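# Lift one staple stick out and set it down

## Task

Remove a single stick of staples from the staple box and place it on the table with its legs pointing down, far enough from both the box's tray and its sleeve that it clearly sits apart from them.

## Robot and tools

Robot: two arms, left_arm and right_arm, each with a parallel gripper. In the scene frame the origin sits at table-top height midway between the nominal bases, +z is up, +x points out over the table and left_arm is on the +y side (arm names do not match image sides). Calibrated bases: left_arm at (+0.003, +0.290, 0) m, quat_wxyz (+1.000, 0, 0, -0.031); right_arm at (+0.027, -0.346, +0.013) m, quat_wxyz (+1.000, 0, 0, +0.007). A camera stand is bolted behind the arms.

Frames: every hand pose, velocity, target and wrist-camera pose in a result is in that arm's own base frame. Fixed cameras and the table use the scene frame. Offsets you send are along the current Hand target's own axes. The fingers point along the gripper's +z and spread along its y. end_effector_position is the spot between the pads, roughly 1 cm short of the tips. Printed positions can be off by a few cm, especially far out.

Row layout (shared by execute_actions and move): 14 numbers in [-1, 1], one list covering both arms: dx, dy, dz, rx, ry, rz, opening for left_arm, then the same seven for right_arm. The six pose numbers are an offset from the arm's Hand target as it was when the action or move began, not a pose; 1.0 equals 0.6 m of travel or 180 degrees of turn, and rx, ry, rz form one rotation vector. Opening is absolute: +1 fully open (0.094 m), -1 closed. All six zeros re-request the current Hand target; repeating a nonzero offset moves the arm further. A 0 in the opening slot is a real command, so resend the present opening to leave a gripper alone.

execute_actions: actions is a list of actions; each action is up to 15 rows, one per 1/30 s step, and a short action keeps its last row for the remaining steps. Every row counts from the start pose of its action. cameras picks images by name; ["all"] gives all, [] none; omitted gives all only for an empty actions list. An empty list returns the current state, scene number and task.

move: target is one 14-number row or a list of up to 15 rows, each counted from the same starting Hand targets. Straight-line paths, shorter rotation way, at least 0.5 s, capped at 10 s total. speed: m/s, 0.002 to 2.9, default 0.25 (turns up to twice that in rad/s); one value or one per target. blend: metres of corner rounding per target, 0 means stop at each. opening_speed: rate on the -1 to +1 scale per second, at least 0.2; use it to close gently. grip_force: newtons per pad, 10 to 50, one value or one per arm; it persists, and low values close slowly. blocking=false returns after about 0.5 s while the move continues. The result adds a move: line with the ending (done, off_target, moving, held, fault) and limits (paced = clipped pose, held = steps withheld). Paths do not avoid obstacles or the other arm; faster moves lag and stray more.

wait: seconds 0 to 10; arms keep their last command, a running move carries on. stop: brakes a running move. zoom_image: camera (cam_high, cam_low, cam_left_wrist, cam_right_wrist) and region [x0, y0, x1, y1] in pixels, origin top-left, at most 504 each way, from the latest images only. finished_scene: scene number (1 or 2); ends the scene irreversibly, so call nothing after it.

Results: end_effector_position (m) and end_effector_quat_wxyz per arm; Hand target, the last commanded pose after clipping, from which the next offsets count; Tool commands; grip_measured on the opening scale (reads up to about 2.5 mm wide when empty, and a few mm under the part width when squeezing); Joint positions, whose last value per arm is the opening in metres; Joint velocities (may read within noise or be omitted); joint torques, positive toward larger joint values, with numbers 1 to 3 wrapping at ±28 N m; step readings of position after actions only. Joint ranges (rad): waist -2.618 to 3.054, shoulder 0 to 3.142, elbow 0 to 3.142 (straight at 2.901), wrist pitch and yaw ±1.571, wrist roll ±2.094.

Control behaviour: each step the commanded orientation is limited to 40 degrees from the measured one. Grippers often rest a few cm off the command because of friction and weight; that is not contact. If still short, send the remaining distance as an offset. A blocked arm keeps pushing until commanded back past its gripper. To release, command an opening clearly above grip_measured.

Cameras: cam_high, cam_low, cam_left_wrist, cam_right_wrist, all 504x504.

Avoid: dropping the stick or releasing it while moving, knocking anything off the table, fast impacts or hard presses on fixed or heavy things, any contact between the two arms or gripping the other arm's fingers, strain on a wrist camera cable, routing a path close to an arm's own base, and long holds at full stretch or against unreachable poses, which heat motors (MOTOR HOT at 75 °C, arm folds and idles at 90 °C). Loose objects may get small nudges on their own.

Each tool is called after "Call:" by a JSON object that holds its "fn" and its "kwargs", one argument or row to a line.

## Session

Call:
{"fn": "execute_actions", "kwargs": {
  "actions": []
}}

Scene clock: 0.00 s.
left_arm: end_effector_position=(+0.4165, +0.0039, +0.1217) grip_measured=+1.000 end_effector_quat_wxyz=(+0.607, -0.009, +0.794, +0.033) | right_arm: end_effector_position=(+0.4018, +0.0074, +0.1171) grip_measured=+1.000 end_effector_quat_wxyz=(+0.617, +0.020, +0.784, -0.073)
Joint positions: left_arm=[-0.035 1.553 0.428 0.859 -0.097 0.017 0.094] | right_arm=[0.136 1.565 0.359 0.967 0.271 -0.027 0.094]
Joint velocities: within noise
Joint torques (N m): no reading
Heat: left arm: 44 °C; right arm: 37 °C.
Hand target: left_arm +0.4183, +0.0039, +0.1274; +0.612, -0.009, +0.790, +0.033 | right_arm +0.4039, +0.0075, +0.1238; +0.624, +0.022, +0.778, -0.072
Tool commands: left_gripper/opening=+1.0 right_gripper/opening=+1.0

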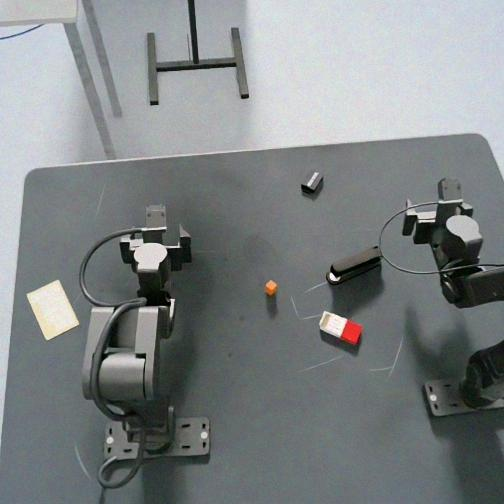

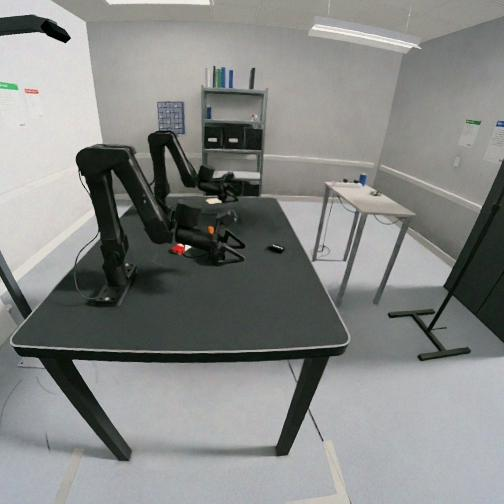

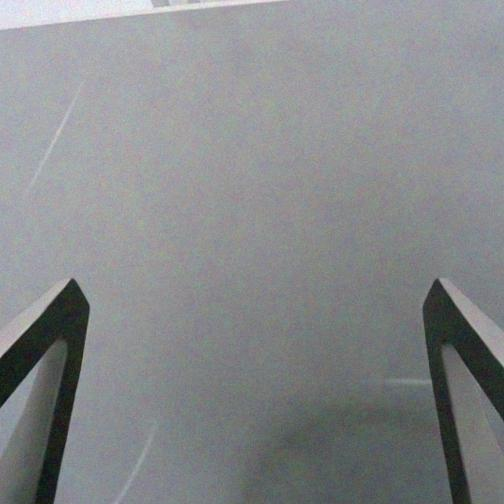

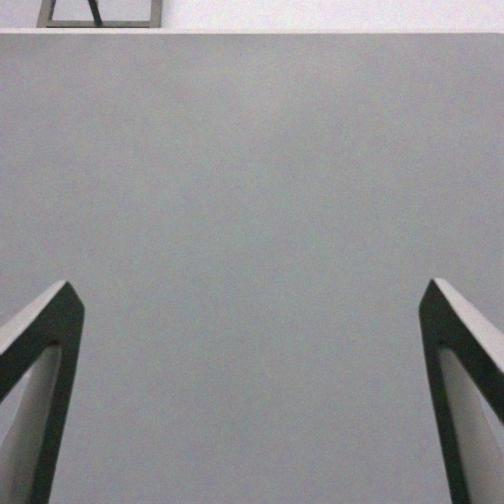

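Call:
{"fn": "zoom_image", "kwargs": {
  "camera": "cam_high",
  "region": [290, 240, 400, 350]
}}

Call:
{"fn": "zoom_image", "kwargs": {
  "camera": "cam_high",
  "region": [310, 300, 370, 360]
}}

Scaled by 4.582 from the camera's 504x504 image, which has a finer 720x720 frame.

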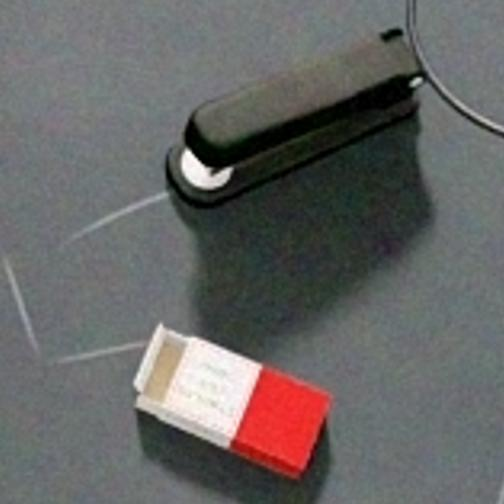

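Scaled by 8.400 from the camera's 504x504 image, which has a finer 720x720 frame.

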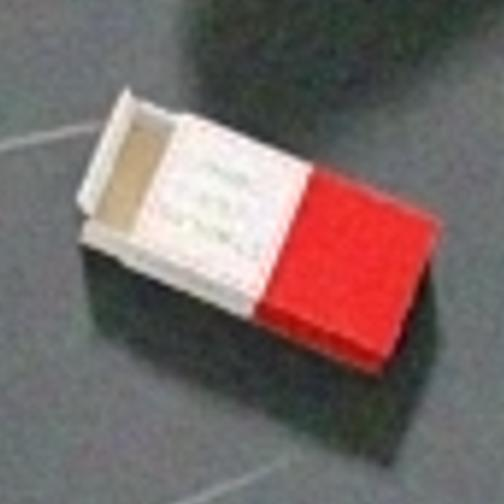

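Call:
{"fn": "move", "kwargs": {
  "target": [-0.032,-0.368,-0.365,0.211,0.381,0.273,1,0,0,0,0,0,0,1],
  "cameras": ["all"],
  "speed": 0.5
}}

Scene clock: 8.47 s.
left_arm: end_effector_position=(+0.2230, -0.2272, +0.1895) grip_measured=+1.000 end_effector_quat_wxyz=(+0.021, +0.464, +0.886, +0.016) | right_arm: end_effector_position=(+0.4018, +0.0074, +0.1171) grip_measured=+1.000 end_effector_quat_wxyz=(+0.617, +0.020, +0.784, -0.073)
Joint positions: left_arm=[-0.822 1.749 1.754 -1.548 -0.043 0.143 0.094] | right_arm=[0.136 1.565 0.359 0.967 0.271 -0.027 0.094]
Joint torques (N m): left_arm=[0.14 -7.02 8.18 0.24 0.1 -0.07] | right_arm=[-0.05 -5.64 4.48 1.92 0.03 0.01]
Heat: left arm: 45 °C; right arm: 37 °C.
Hand target: left_arm +0.2235, -0.2309, +0.1912; -0.009, +0.461, +0.887, +0.018 | right_arm +0.4039, +0.0075, +0.1238; +0.624, +0.022, +0.778, -0.072
Off the commanded pose: left_arm 0.004 m, 3 deg | right_arm 0.007 m, 1 deg.
joint sent to its limit (left arm) — joint 4 (wrist pitch), lower limit. The joint targets are off in orientation, not in position.
move: off_target (left_arm)

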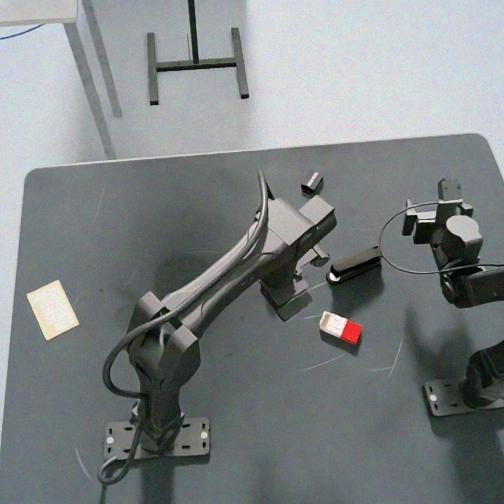

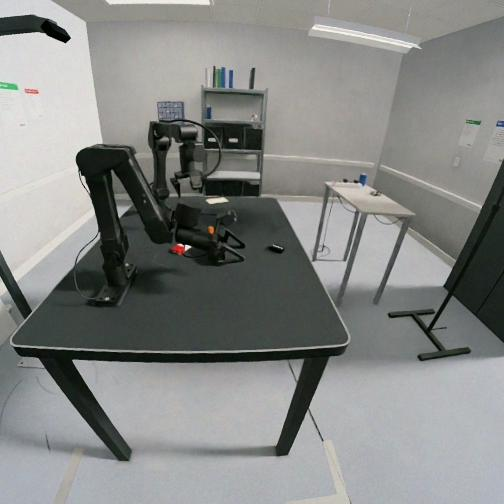

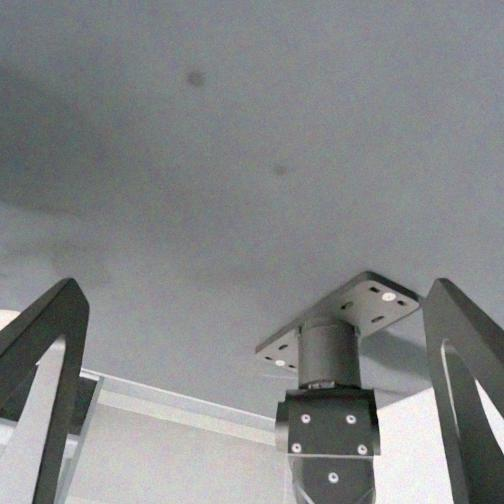

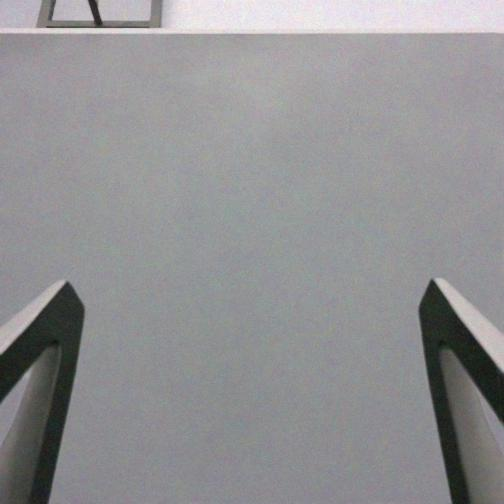

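Call:
{"fn": "move", "kwargs": {
  "target": [0.05,0,0.0,0,-0.27,0,1,0.028,0.312,-0.458,-0.276,0.359,-0.303,1],
  "cameras": ["all"],
  "speed": 0.5
}}

Call:
{"fn": "zoom_image", "kwargs": {
  "camera": "cam_left_wrist",
  "region": [100, 0, 400, 300]
}}

Scene clock: 14.40 s.
left_arm: end_effector_position=(+0.2069, -0.2051, +0.1885) grip_measured=+1.000 end_effector_quat_wxyz=(+0.347, +0.426, +0.819, -0.165) | right_arm: end_effector_position=(+0.1566, +0.2241, +0.1449) grip_measured=+1.000 end_effector_quat_wxyz=(-0.002, -0.515, +0.857, -0.008)
Joint positions: left_arm=[-0.677 0.95 0.839 -0.686 0.174 0.21 0.094] | right_arm=[0.965 1.587 1.398 -1.392 0.012 -0.116 0.094]
Joint torques (N m): left_arm=[0.53 -3.63 6.45 1.75 0.22 0.06] | right_arm=[0.18 -5.12 6.74 0.03 -0.11 0.02]
Heat: left arm: 45 °C; right arm: 38 °C.
Hand target: left_arm +0.2063, -0.2063, +0.1922; +0.356, +0.427, +0.813, -0.173 | right_arm +0.1574, +0.2297, +0.1494; +0.000, -0.515, +0.857, -0.001
Off the commanded pose: left_arm 0.004 m, 2 deg | right_arm 0.007 m, 1 deg.
move: done

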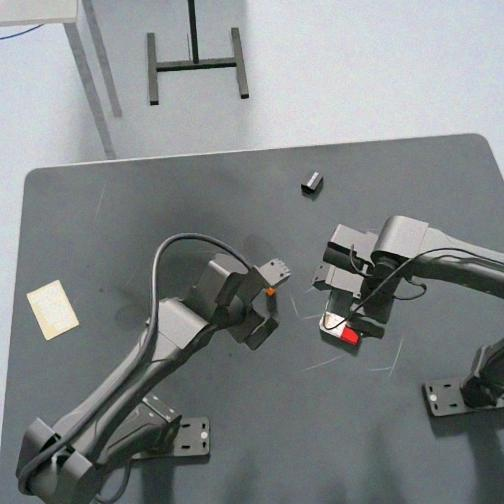

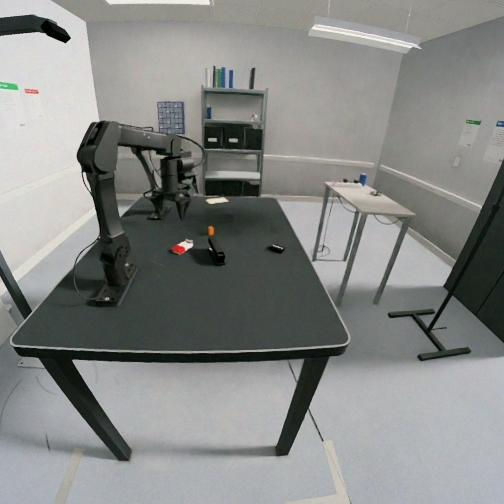

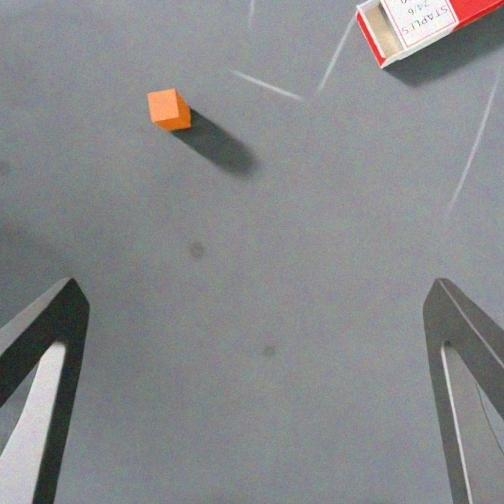

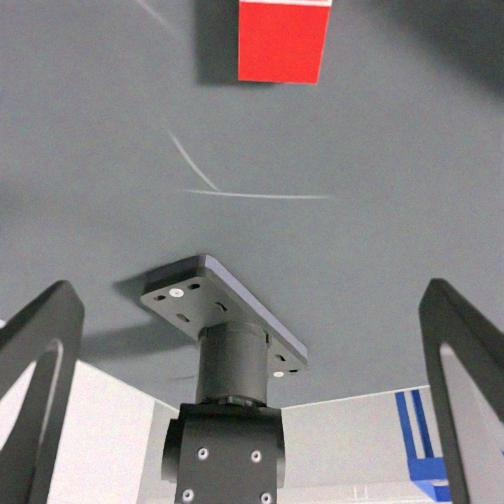

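Scaled by 1.680 from the camera's 504x504 image, which has a finer 720x720 frame.

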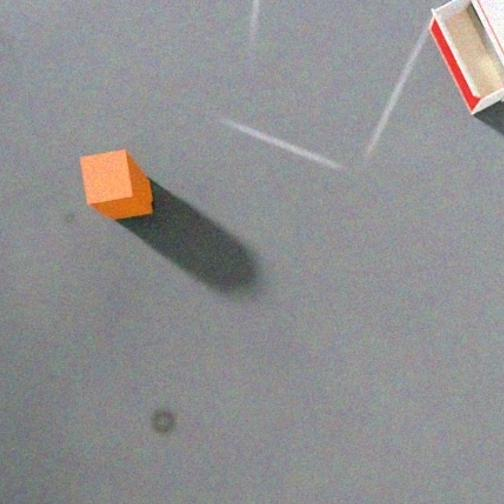

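Call:
{"fn": "move", "kwargs": {
  "target": [0,0,0,0,0,0,1,0.1,-0.025,0.1,0,-0.278,0,1],
  "cameras": ["cam_right_wrist","cam_high"]
}}

Scene clock: 21.27 s.
left_arm: end_effector_position=(+0.2069, -0.2052, +0.1886) grip_measured=+1.000 end_effector_quat_wxyz=(+0.347, +0.426, +0.819, -0.165) | right_arm: end_effector_position=(+0.1433, +0.1678, +0.0897) grip_measured=+1.000 end_effector_quat_wxyz=(+0.358, -0.463, +0.783, +0.212)
Joint positions: left_arm=[-0.677 0.95 0.839 -0.686 0.174 0.21 0.094] | right_arm=[0.545 0.509 0.308 -0.583 -0.387 -0.36 0.094]
Joint torques (N m): left_arm=[0.51 -3.63 6.43 1.73 0.22 0.05] | right_arm=[-0.57 0.79 4.82 1.69 -0.32 -0.09]
Heat: left arm: 45 °C; right arm: 39 °C.
Hand target: left_arm +0.2063, -0.2063, +0.1922; +0.356, +0.427, +0.813, -0.173 | right_arm +0.1426, +0.1696, +0.0895; +0.363, -0.467, +0.776, +0.217
Off the commanded pose: left_arm 0.004 m, 2 deg | right_arm 0.002 m, 1 deg.
move: done
Images, in order (width x height): cam_high 504x504, cam_right_wrist 504x504.

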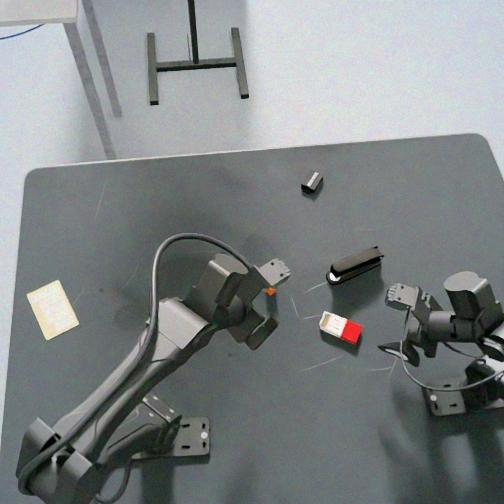

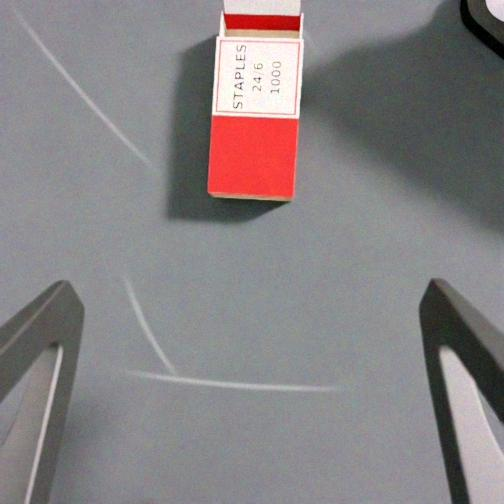

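Call:
{"fn": "move", "kwargs": {
  "target": [0,0,0,0,0,0,1,0.035,0,0.173,0,0,0,1],
  "cameras": ["cam_right_wrist","cam_low"]
}}

Call:
{"fn": "zoom_image", "kwargs": {
  "camera": "cam_low",
  "region": [150, 210, 250, 290]
}}

Scene clock: 24.03 s.
left_arm: end_effector_position=(+0.2069, -0.2052, +0.1886) grip_measured=+1.000 end_effector_quat_wxyz=(+0.347, +0.426, +0.819, -0.165) | right_arm: end_effector_position=(+0.1732, +0.2265, +0.0062) grip_measured=+1.000 end_effector_quat_wxyz=(+0.360, -0.471, +0.776, +0.216)
Joint positions: left_arm=[-0.677 0.95 0.839 -0.686 0.174 0.21 0.094] | right_arm=[0.76 1.3 0.124 0.445 -0.246 -0.22 0.094]
Joint torques (N m): left_arm=[0.51 -3.62 6.43 1.73 0.21 0.05] | right_arm=[0.44 -1.72 3.78 1.75 -0.05 0.14]
Heat: left arm: 45 °C; right arm: 39 °C.
Hand target: left_arm +0.2063, -0.2063, +0.1922; +0.356, +0.427, +0.813, -0.173 | right_arm +0.1737, +0.2278, +0.0066; +0.363, -0.467, +0.776, +0.217
Off the commanded pose: left_arm 0.004 m, 2 deg | right_arm 0.002 m, 0 deg.
move: done
Images, in order (width x height): cam_low 504x504, cam_right_wrist 504x504.

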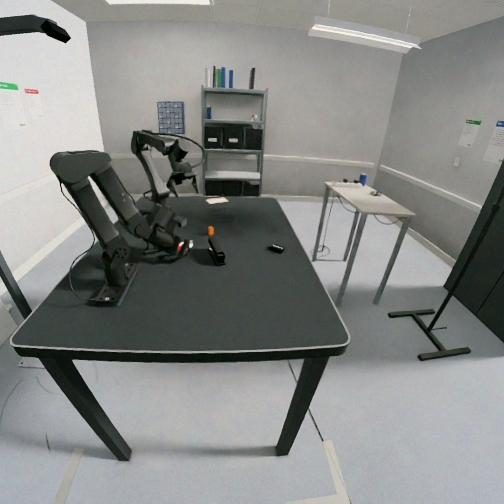

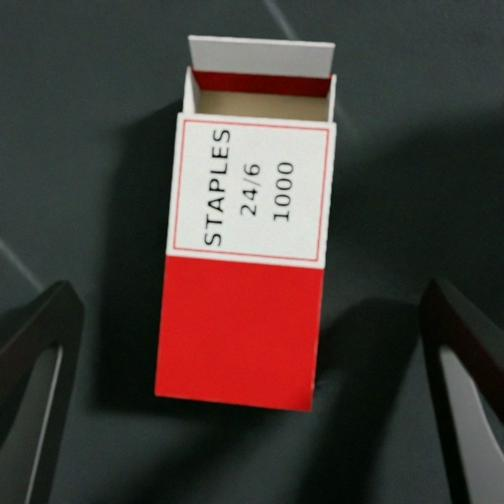

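Scaled by 5.040 from the camera's 504x504 image, which has a finer 720x720 frame.

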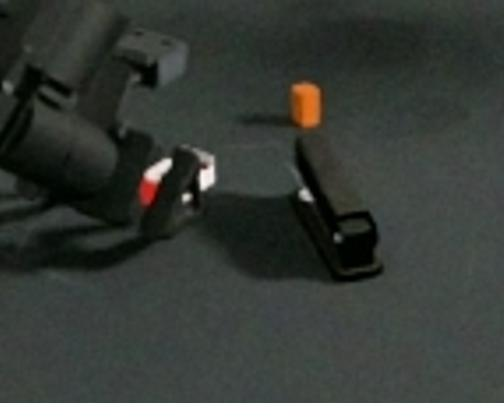

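Call:
{"fn": "move", "kwargs": {
  "target": [0,0,0,0,0,0,1,0,0.005,0,0,0,0,-0.22],
  "grip_force": [50,20],
  "opening_speed": 0.6,
  "cameras": ["cam_right_wrist","cam_left_wrist","cam_high"]
}}

Call:
{"fn": "zoom_image", "kwargs": {
  "camera": "cam_right_wrist",
  "region": [150, 0, 370, 220]
}}

Call:
{"fn": "zoom_image", "kwargs": {
  "camera": "cam_left_wrist",
  "region": [344, 0, 504, 160]
}}

Call:
{"fn": "zoom_image", "kwargs": {
  "camera": "cam_high",
  "region": [300, 290, 370, 360]
}}

Scene clock: 31.30 s.
left_arm: end_effector_position=(+0.2069, -0.2052, +0.1886) grip_measured=+1.000 end_effector_quat_wxyz=(+0.347, +0.426, +0.819, -0.165) | right_arm: end_effector_position=(+0.1713, +0.2286, +0.0063) grip_measured=-0.192 end_effector_quat_wxyz=(+0.360, -0.470, +0.776, +0.216)
Joint positions: left_arm=[-0.677 0.95 0.839 -0.686 0.174 0.21 0.094] | right_arm=[0.779 1.3 0.124 0.448 -0.231 -0.207 0.038]
Joint torques (N m): left_arm=[0.51 -3.63 6.43 1.74 0.21 0.04] | right_arm=[0.43 -2.14 3.56 1.71 -0.05 0.11]
Heat: left arm: 46 °C; right arm: 38 °C.
Hand target: left_arm +0.2063, -0.2063, +0.1922; +0.356, +0.427, +0.813, -0.173 | right_arm +0.1710, +0.2292, +0.0066; +0.363, -0.468, +0.776, +0.217
Off the commanded pose: left_arm 0.004 m, 2 deg | right_arm 0.001 m, 0 deg.
grip_force (N): 50, 20
move: done
Images, in order (width x height): cam_high 504x504, cam_left_wrist 504x504, cam_right_wrist 504x504.

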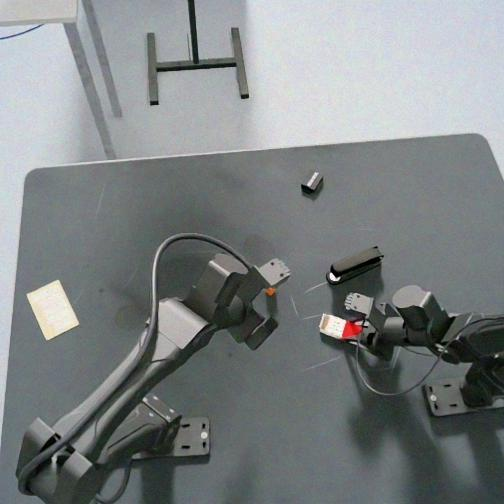

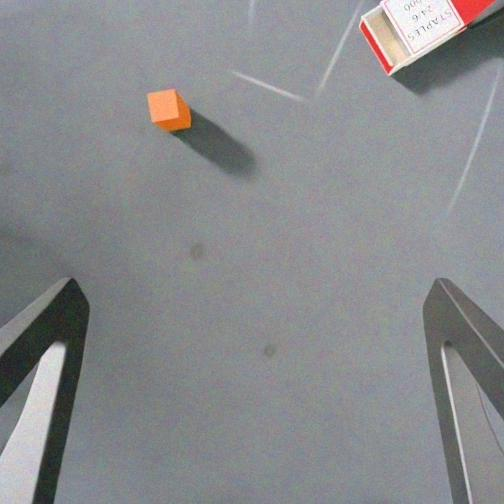

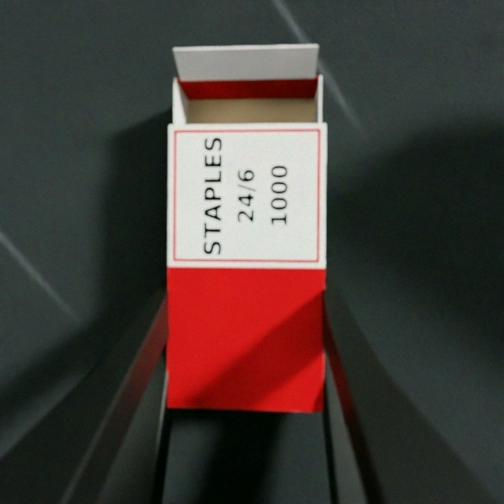

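Scaled by 2.291 from the camera's 504x504 image, which has a finer 720x720 frame.

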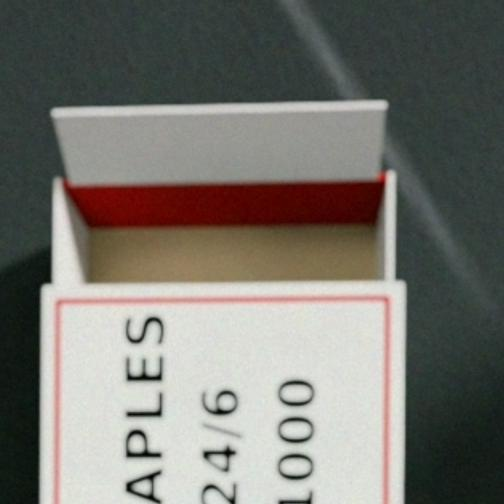

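Scaled by 3.150 from the camera's 504x504 image, which has a finer 720x720 frame.

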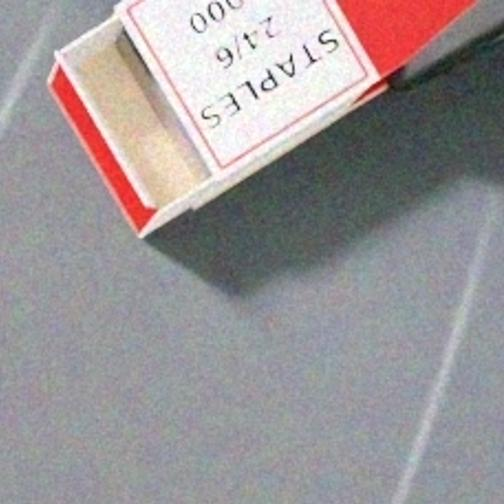

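Scaled by 7.200 from the camera's 504x504 image, which has a finer 720x720 frame.

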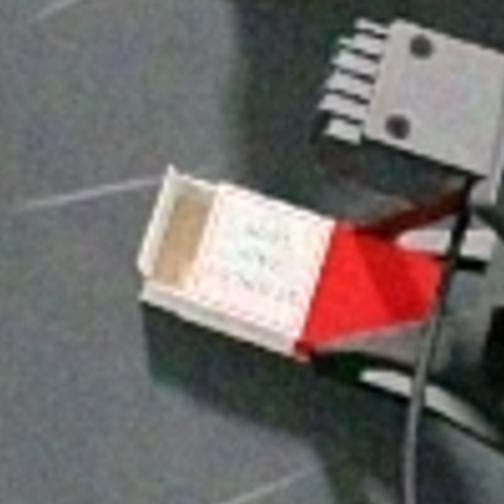

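Call:
{"fn": "move", "kwargs": {
  "target": [-0.0245,-0.085,0.271,-0.064,0.254,-0.167,0.0,0,0,0,0,0,0,-0.22],
  "cameras": ["all"]
}}

Call:
{"fn": "zoom_image", "kwargs": {
  "camera": "cam_low",
  "region": [150, 210, 230, 290]
}}

Call:
{"fn": "zoom_image", "kwargs": {
  "camera": "cam_high",
  "region": [280, 260, 380, 360]
}}

Scene clock: 37.87 s.
left_arm: end_effector_position=(+0.2416, -0.3354, +0.0939) grip_measured=+0.001 end_effector_quat_wxyz=(+0.009, +0.208, +0.978, -0.002) | right_arm: end_effector_position=(+0.1711, +0.2287, +0.0064) grip_measured=-0.193 end_effector_quat_wxyz=(+0.360, -0.471, +0.776, +0.216)
Joint positions: left_arm=[-0.953 2.118 1.879 -1.316 -0.009 -0.535 0.047] | right_arm=[0.78 1.3 0.124 0.448 -0.231 -0.206 0.038]
Joint torques (N m): left_arm=[-0.38 -9.77 8.32 0.18 0.05 -0.15] | right_arm=[0.39 -2.14 3.55 1.71 -0.07 0.12]
Heat: left arm: 46 °C; right arm: 38 °C.
Hand target: left_arm +0.2403, -0.3392, +0.0901; +0.001, +0.205, +0.979, +0.000 | right_arm +0.1710, +0.2293, +0.0067; +0.363, -0.468, +0.776, +0.217
Off the commanded pose: left_arm 0.006 m, 1 deg | right_arm 0.001 m, 0 deg.
grip_force (N): 50, 20
move: done

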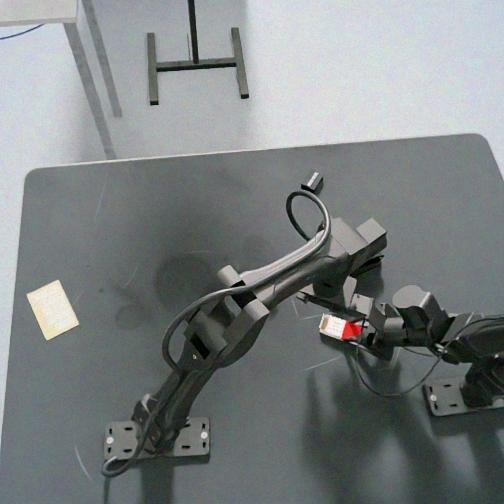

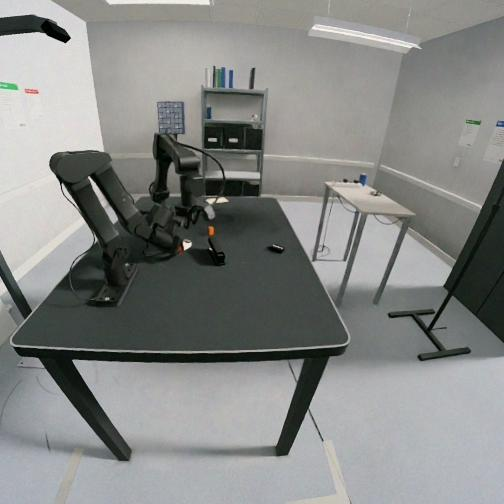

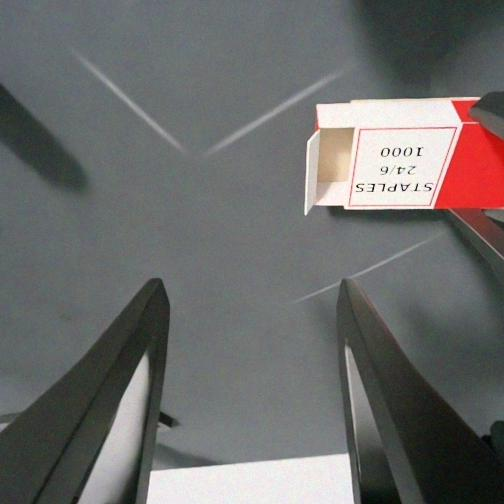

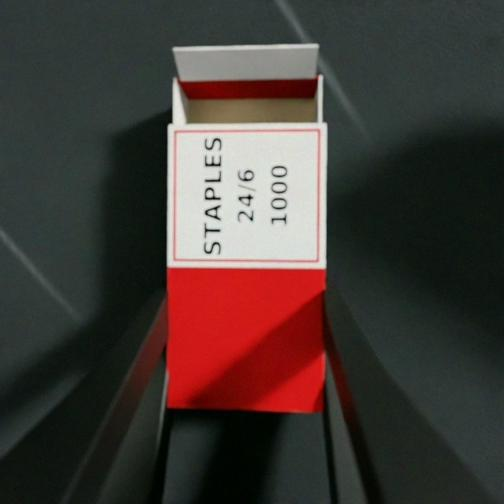

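Scaled by 6.300 from the camera's 504x504 image, which has a finer 720x720 frame.

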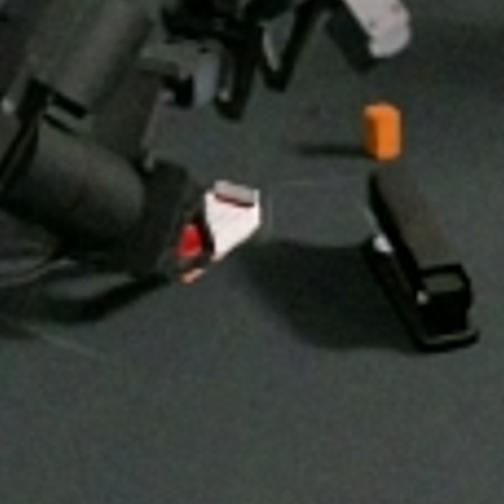

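Scaled by 5.040 from the camera's 504x504 image, which has a finer 720x720 frame.

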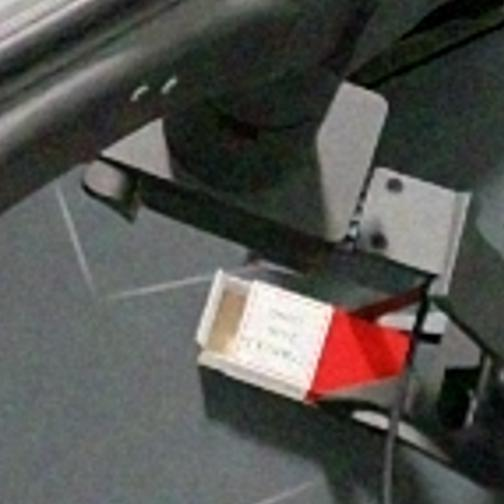

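Call:
{"fn": "move", "kwargs": {
  "target": [0.033,-0.038,0.058,0,0,0,0.0,0,0,0,0,0,0,-0.22],
  "cameras": ["cam_right_wrist","cam_left_wrist","cam_low"]
}}

Call:
{"fn": "zoom_image", "kwargs": {
  "camera": "cam_low",
  "region": [150, 200, 230, 280]
}}

Scene clock: 39.77 s.
left_arm: end_effector_position=(+0.2265, -0.3257, +0.0685) grip_measured=+0.000 end_effector_quat_wxyz=(-0.003, +0.187, +0.982, +0.028) | right_arm: end_effector_position=(+0.1704, +0.2280, +0.0056) grip_measured=-0.195 end_effector_quat_wxyz=(+0.360, -0.471, +0.776, +0.215)
Joint positions: left_arm=[-0.982 2.117 1.776 -1.275 -0.035 -0.605 0.047] | right_arm=[0.78 1.3 0.119 0.454 -0.231 -0.209 0.038]
Joint torques (N m): left_arm=[-4.38 -10.56 3.96 1.03 0.32 -0.14] | right_arm=[0.34 -2.11 3.9 1.64 -0.07 0.13]
Heat: left arm: 46 °C; right arm: 38 °C.
Hand target: left_arm +0.2132, -0.3522, +0.0552; +0.001, +0.204, +0.979, +0.000 | right_arm +0.1710, +0.2293, +0.0067; +0.363, -0.467, +0.776, +0.217
Off the commanded pose: left_arm 0.032 m, 4 deg | right_arm 0.002 m, 1 deg.
grip_force (N): 50, 20
move: off_target (left_arm)
Images, in order (width x height): cam_low 504x504, cam_left_wrist 504x504, cam_right_wrist 504x504.

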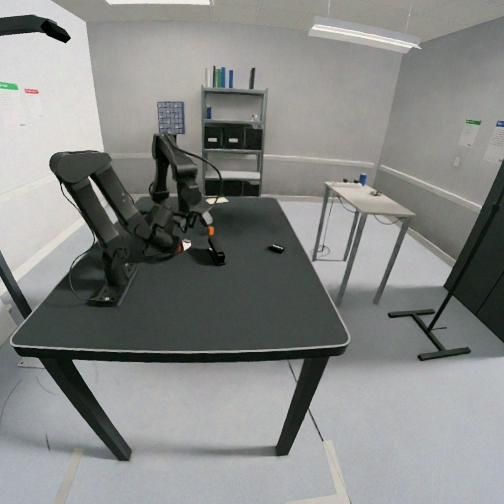

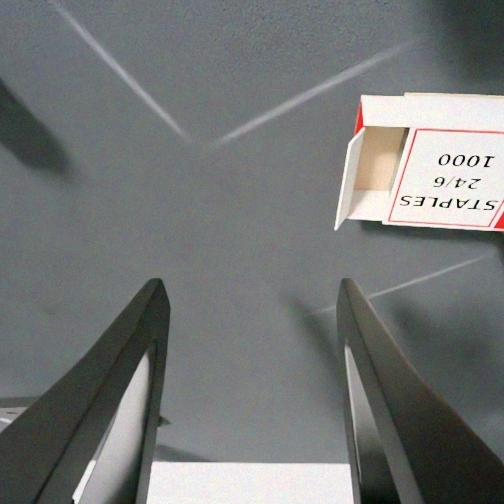

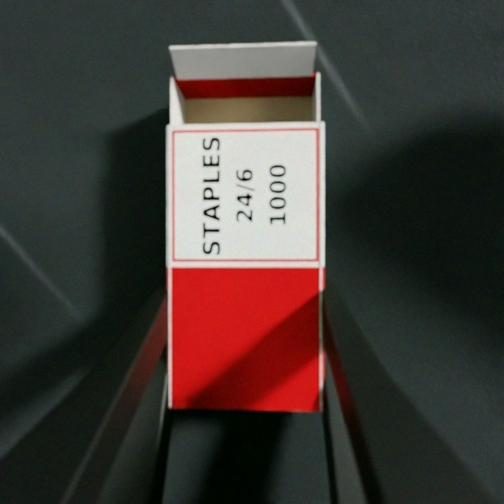

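Scaled by 6.300 from the camera's 504x504 image, which has a finer 720x720 frame.

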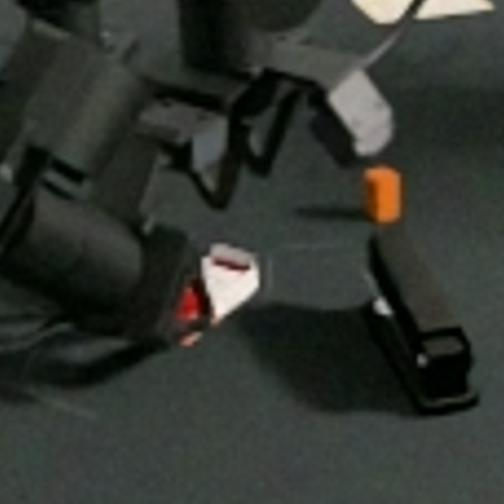

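Call:
{"fn": "move", "kwargs": {
  "target": [
    [0,0.14,-0.1,0,0,0,0.0,0,0,0,0,0,0,-0.22],
    [0,0.12,-0.05,0.217,-0.217,0.465,0.6,0,0,0,0,0,0,-0.22]
  ],
  "cameras": ["all"],
  "blend": 0.02
}}

Scene clock: 47.07 s.
left_arm: end_effector_position=(+0.2404, -0.2825, +0.0825) grip_measured=+0.598 end_effector_quat_wxyz=(+0.230, +0.764, +0.500, -0.338) | right_arm: end_effector_position=(+0.1704, +0.2280, +0.0056) grip_measured=-0.195 end_effector_quat_wxyz=(+0.360, -0.471, +0.776, +0.216)
Joint positions: left_arm=[-0.5 1.849 1.201 -0.804 0.835 1.429 0.075] | right_arm=[0.78 1.3 0.119 0.454 -0.231 -0.207 0.038]
Joint torques (N m): left_arm=[0.39 -7.3 7.92 0.34 0.64 0.09] | right_arm=[0.36 -2.11 3.9 1.64 -0.06 0.13]
Heat: left arm: 45 °C; right arm: 38 °C.
Hand target: left_arm +0.2419, -0.2863, +0.0853; +0.232, +0.759, +0.496, -0.353 | right_arm +0.1710, +0.2293, +0.0066; +0.363, -0.468, +0.776, +0.217
Off the commanded pose: left_arm 0.005 m, 2 deg | right_arm 0.002 m, 1 deg.
grip_force (N): 50, 20
move: done

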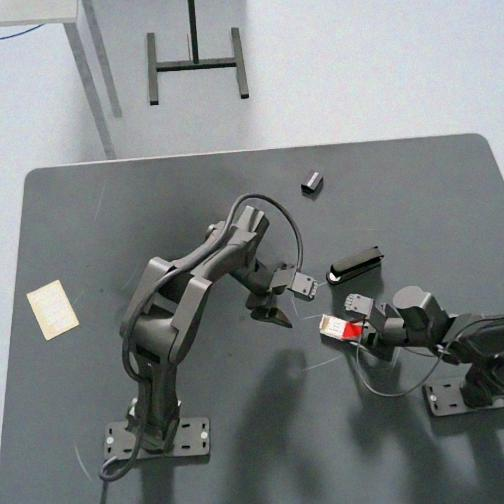

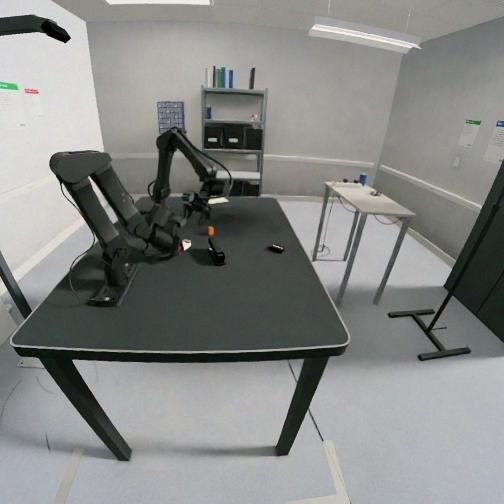

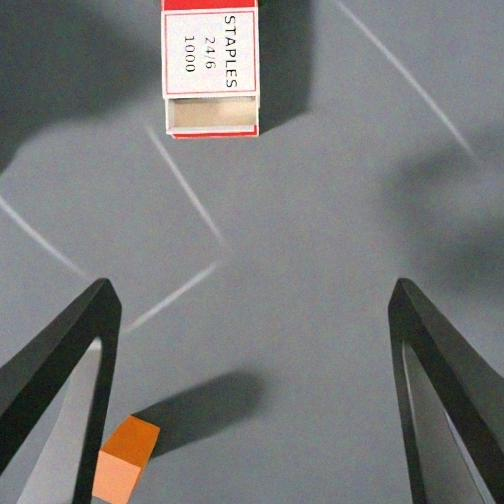

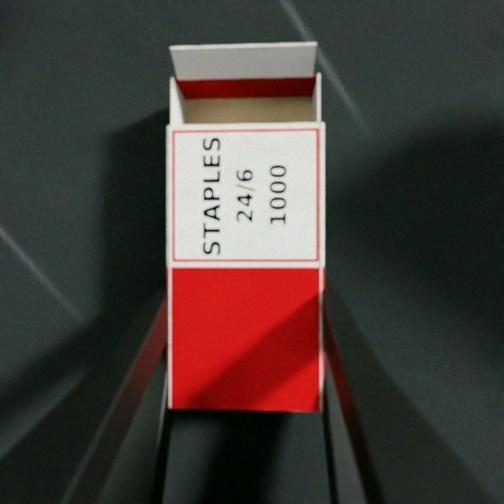

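Call:
{"fn": "move", "kwargs": {
  "target": [0.013,0.0277,0.146,0,0,0,0.6,0,0,0,0,0,0,-0.22],
  "cameras": ["cam_left_wrist","cam_right_wrist"],
  "speed": 0.15
}}

Scene clock: 50.03 s.
left_arm: end_effector_position=(+0.2368, -0.3485, +0.0307) grip_measured=+0.598 end_effector_quat_wxyz=(+0.239, +0.761, +0.494, -0.346) | right_arm: end_effector_position=(+0.1707, +0.2279, +0.0057) grip_measured=-0.195 end_effector_quat_wxyz=(+0.361, -0.470, +0.776, +0.215)
Joint positions: left_arm=[-0.656 2.021 1.183 -0.433 0.826 1.2 0.075] | right_arm=[0.78 1.3 0.118 0.455 -0.229 -0.205 0.038]
Joint torques (N m): left_arm=[-0.54 -8.85 4.85 0.95 0.41 -0.09] | right_arm=[0.35 -2.13 3.93 1.62 -0.07 0.03]
Heat: left arm: 45 °C; right arm: 38 °C.
Hand target: left_arm +0.2325, -0.3498, +0.0230; +0.232, +0.758, +0.496, -0.353 | right_arm +0.1710, +0.2292, +0.0066; +0.363, -0.468, +0.776, +0.217
Off the commanded pose: left_arm 0.009 m, 1 deg | right_arm 0.002 m, 0 deg.
grip_force (N): 50, 20
move: done
Images, in order (width x height): cam_left_wrist 504x504, cam_right_wrist 504x504.

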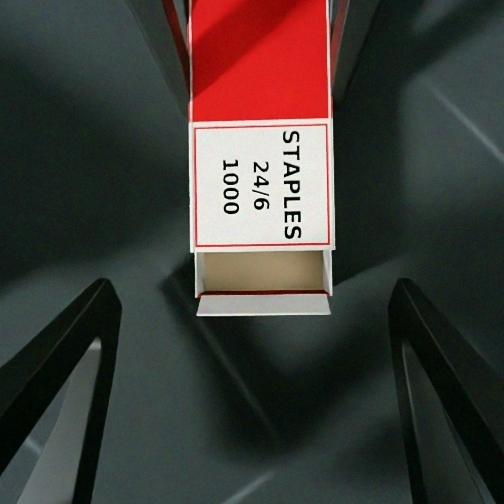

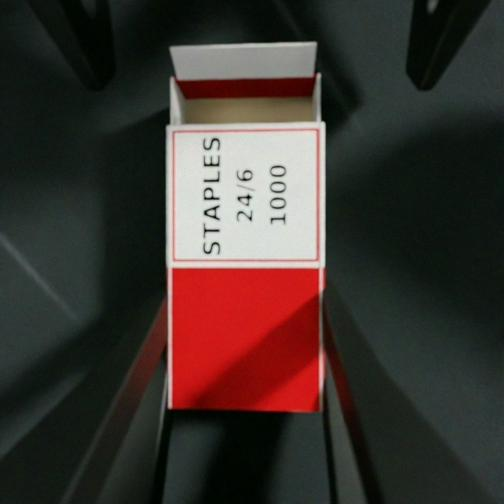

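Call:
{"fn": "move", "kwargs": {
  "target": [
    [0.012,-0.005,0.0167,0,0,0,0.6,0,0,0,0,0,0,-0.22],
    [0.012,-0.005,0.0167,0,0,0,-0.36,0,0,0,0,0,0,-0.22]
  ],
  "cameras": ["cam_left_wrist","cam_right_wrist"],
  "speed": 0.1,
  "opening_speed": 0.6,
  "grip_force": [20,20]
}}

Scene clock: 55.13 s.
left_arm: end_effector_position=(+0.2361, -0.3494, +0.0229) grip_measured=-0.234 end_effector_quat_wxyz=(+0.245, +0.758, +0.496, -0.345) | right_arm: end_effector_position=(+0.1726, +0.2268, +0.0056) grip_measured=-0.195 end_effector_quat_wxyz=(+0.363, -0.467, +0.778, +0.211)
Joint positions: left_arm=[-0.659 2.03 1.153 -0.371 0.828 1.182 0.036] | right_arm=[0.78 1.3 0.118 0.457 -0.217 -0.204 0.038]
Joint torques (N m): left_arm=[-1.26 -7.99 4.75 0.97 0.38 -0.08] | right_arm=[0.34 -2.1 3.93 1.61 -0.17 0.08]
Heat: left arm: 45 °C; right arm: 38 °C.
Hand target: left_arm +0.2285, -0.3514, +0.0111; +0.232, +0.759, +0.496, -0.353 | right_arm +0.1710, +0.2293, +0.0067; +0.363, -0.468, +0.776, +0.217
Off the commanded pose: left_arm 0.014 m, 2 deg | right_arm 0.003 m, 1 deg.
grip_force (N): 20, 20
move: off_target (left_arm); target 2's new opening was sent with left_arm's hand 0.014 m and 2 deg from that target
Images, in order (width x height): cam_left_wrist 504x504, cam_right_wrist 504x504.

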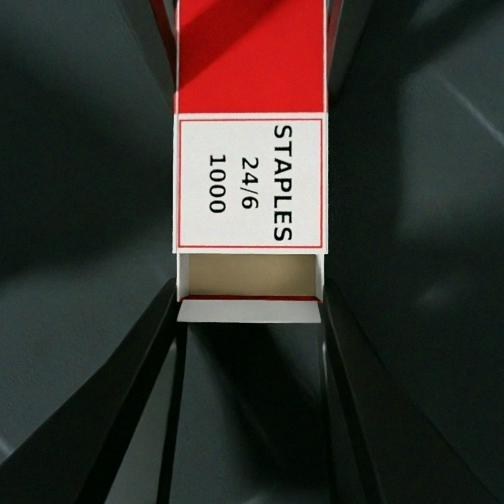

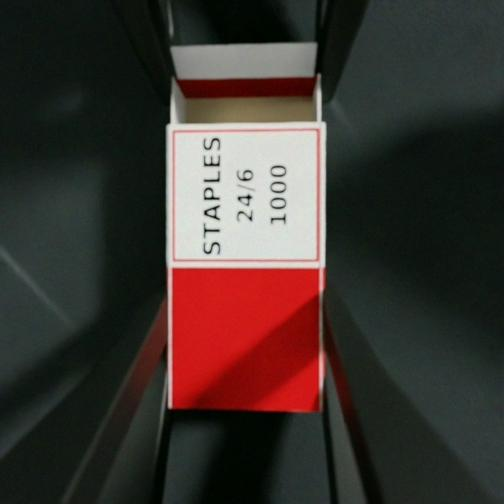

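Call:
{"fn": "move", "kwargs": {
  "target": [0.059,0,-0.070,0,0,0,-0.36,0,0,0,0,0,0,-0.22],
  "cameras": ["cam_left_wrist","cam_right_wrist","cam_high"],
  "speed": 0.1
}}

Call:
{"fn": "zoom_image", "kwargs": {
  "camera": "cam_left_wrist",
  "region": [150, 100, 350, 340]
}}

Scene clock: 57.23 s.
left_arm: end_effector_position=(+0.2476, -0.3205, +0.0296) grip_measured=-0.236 end_effector_quat_wxyz=(+0.266, +0.759, +0.470, -0.365) | right_arm: end_effector_position=(+0.1780, +0.2359, +0.0182) grip_measured=-0.195 end_effector_quat_wxyz=(+0.387, -0.463, +0.765, +0.223)
Joint positions: left_arm=[-0.554 2.03 1.151 -0.468 0.918 1.368 0.036] | right_arm=[0.784 1.3 0.122 0.514 -0.225 -0.194 0.038]
Joint torques (N m): left_arm=[2.88 -8.28 5.23 0.05 -0.06 0.32] | right_arm=[-0.06 -2.41 3.64 1.03 -0.09 -0.02]
Heat: left arm: 45 °C; right arm: 38 °C.
Hand target: left_arm +0.2503, -0.3011, +0.0110; +0.232, +0.759, +0.496, -0.353 | right_arm +0.1710, +0.2293, +0.0067; +0.363, -0.468, +0.776, +0.217
Off the commanded pose: left_arm 0.027 m, 5 deg | right_arm 0.015 m, 3 deg.
grip_force (N): 20, 20
move: off_target (left_arm, right_arm)
Images, in order (width x height): cam_high 504x504, cam_left_wrist 504x504, cam_right_wrist 504x504.

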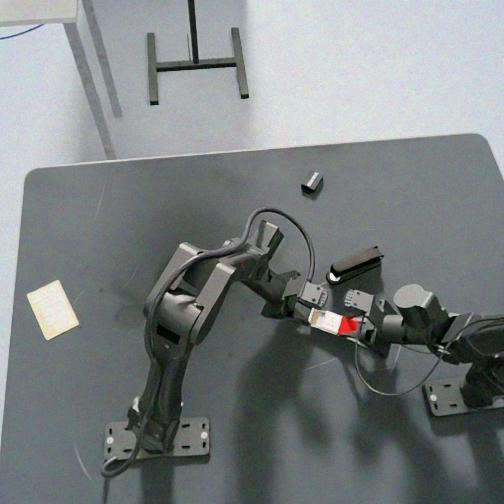

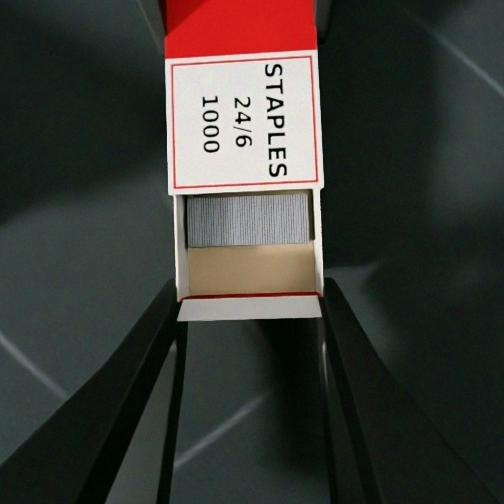

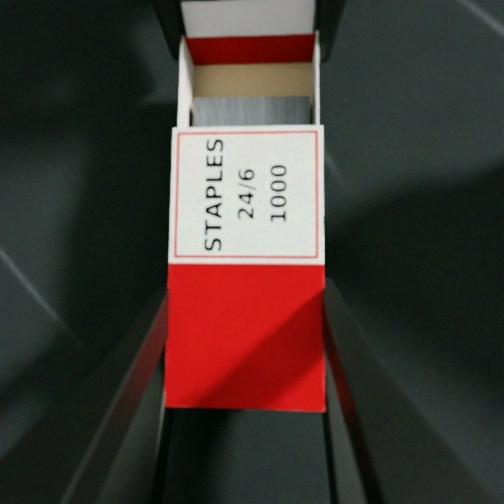

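Scaled by 2.100 from the camera's 504x504 image, which has a finer 720x720 frame.

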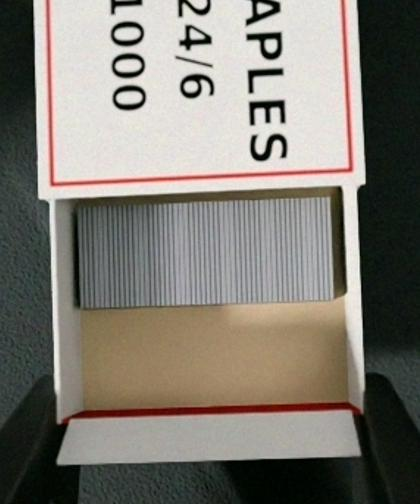

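Call:
{"fn": "move", "kwargs": {
  "target": [0.022,0,-0.026,0,0,0,-0.38,0.016,0,-0.019,0,0,0,-0.24],
  "cameras": ["cam_left_wrist","cam_right_wrist"],
  "speed": 0.06
}}

Scene clock: 59.20 s.
left_arm: end_effector_position=(+0.2574, -0.2865, +0.0204) grip_measured=-0.237 end_effector_quat_wxyz=(+0.248, +0.760, +0.487, -0.353) | right_arm: end_effector_position=(+0.1669, +0.2201, +0.0096) grip_measured=-0.206 end_effector_quat_wxyz=(+0.368, -0.464, +0.775, +0.220)
Joint positions: left_arm=[-0.47 2.037 1.157 -0.589 0.887 1.484 0.036] | right_arm=[0.759 1.219 0.082 0.428 -0.246 -0.208 0.037]
Joint torques (N m): left_arm=[0.65 -7.62 6.42 0.27 0.22 0.08] | right_arm=[-0.57 -3 3.48 1.35 -0.13 -0.11]
Heat: left arm: 45 °C; right arm: 38 °C.
Hand target: left_arm +0.2586, -0.2824, +0.0108; +0.232, +0.758, +0.496, -0.353 | right_arm +0.1641, +0.2161, +0.0067; +0.363, -0.468, +0.776, +0.217
Off the commanded pose: left_arm 0.010 m, 2 deg | right_arm 0.006 m, 1 deg.
grip_force (N): 20, 20
move: done
Images, in order (width x height): cam_left_wrist 504x504, cam_right_wrist 504x504.

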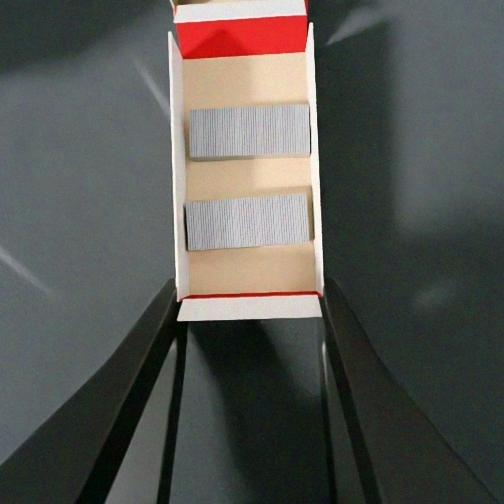

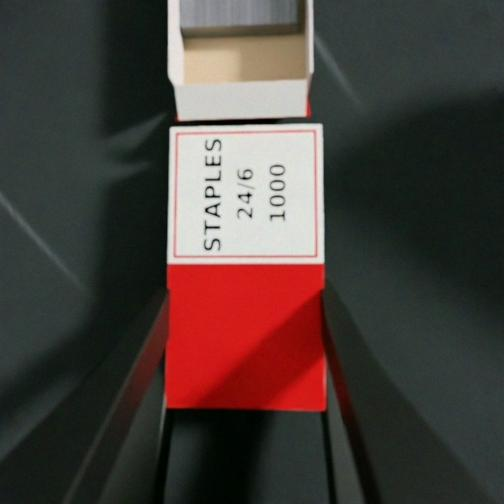

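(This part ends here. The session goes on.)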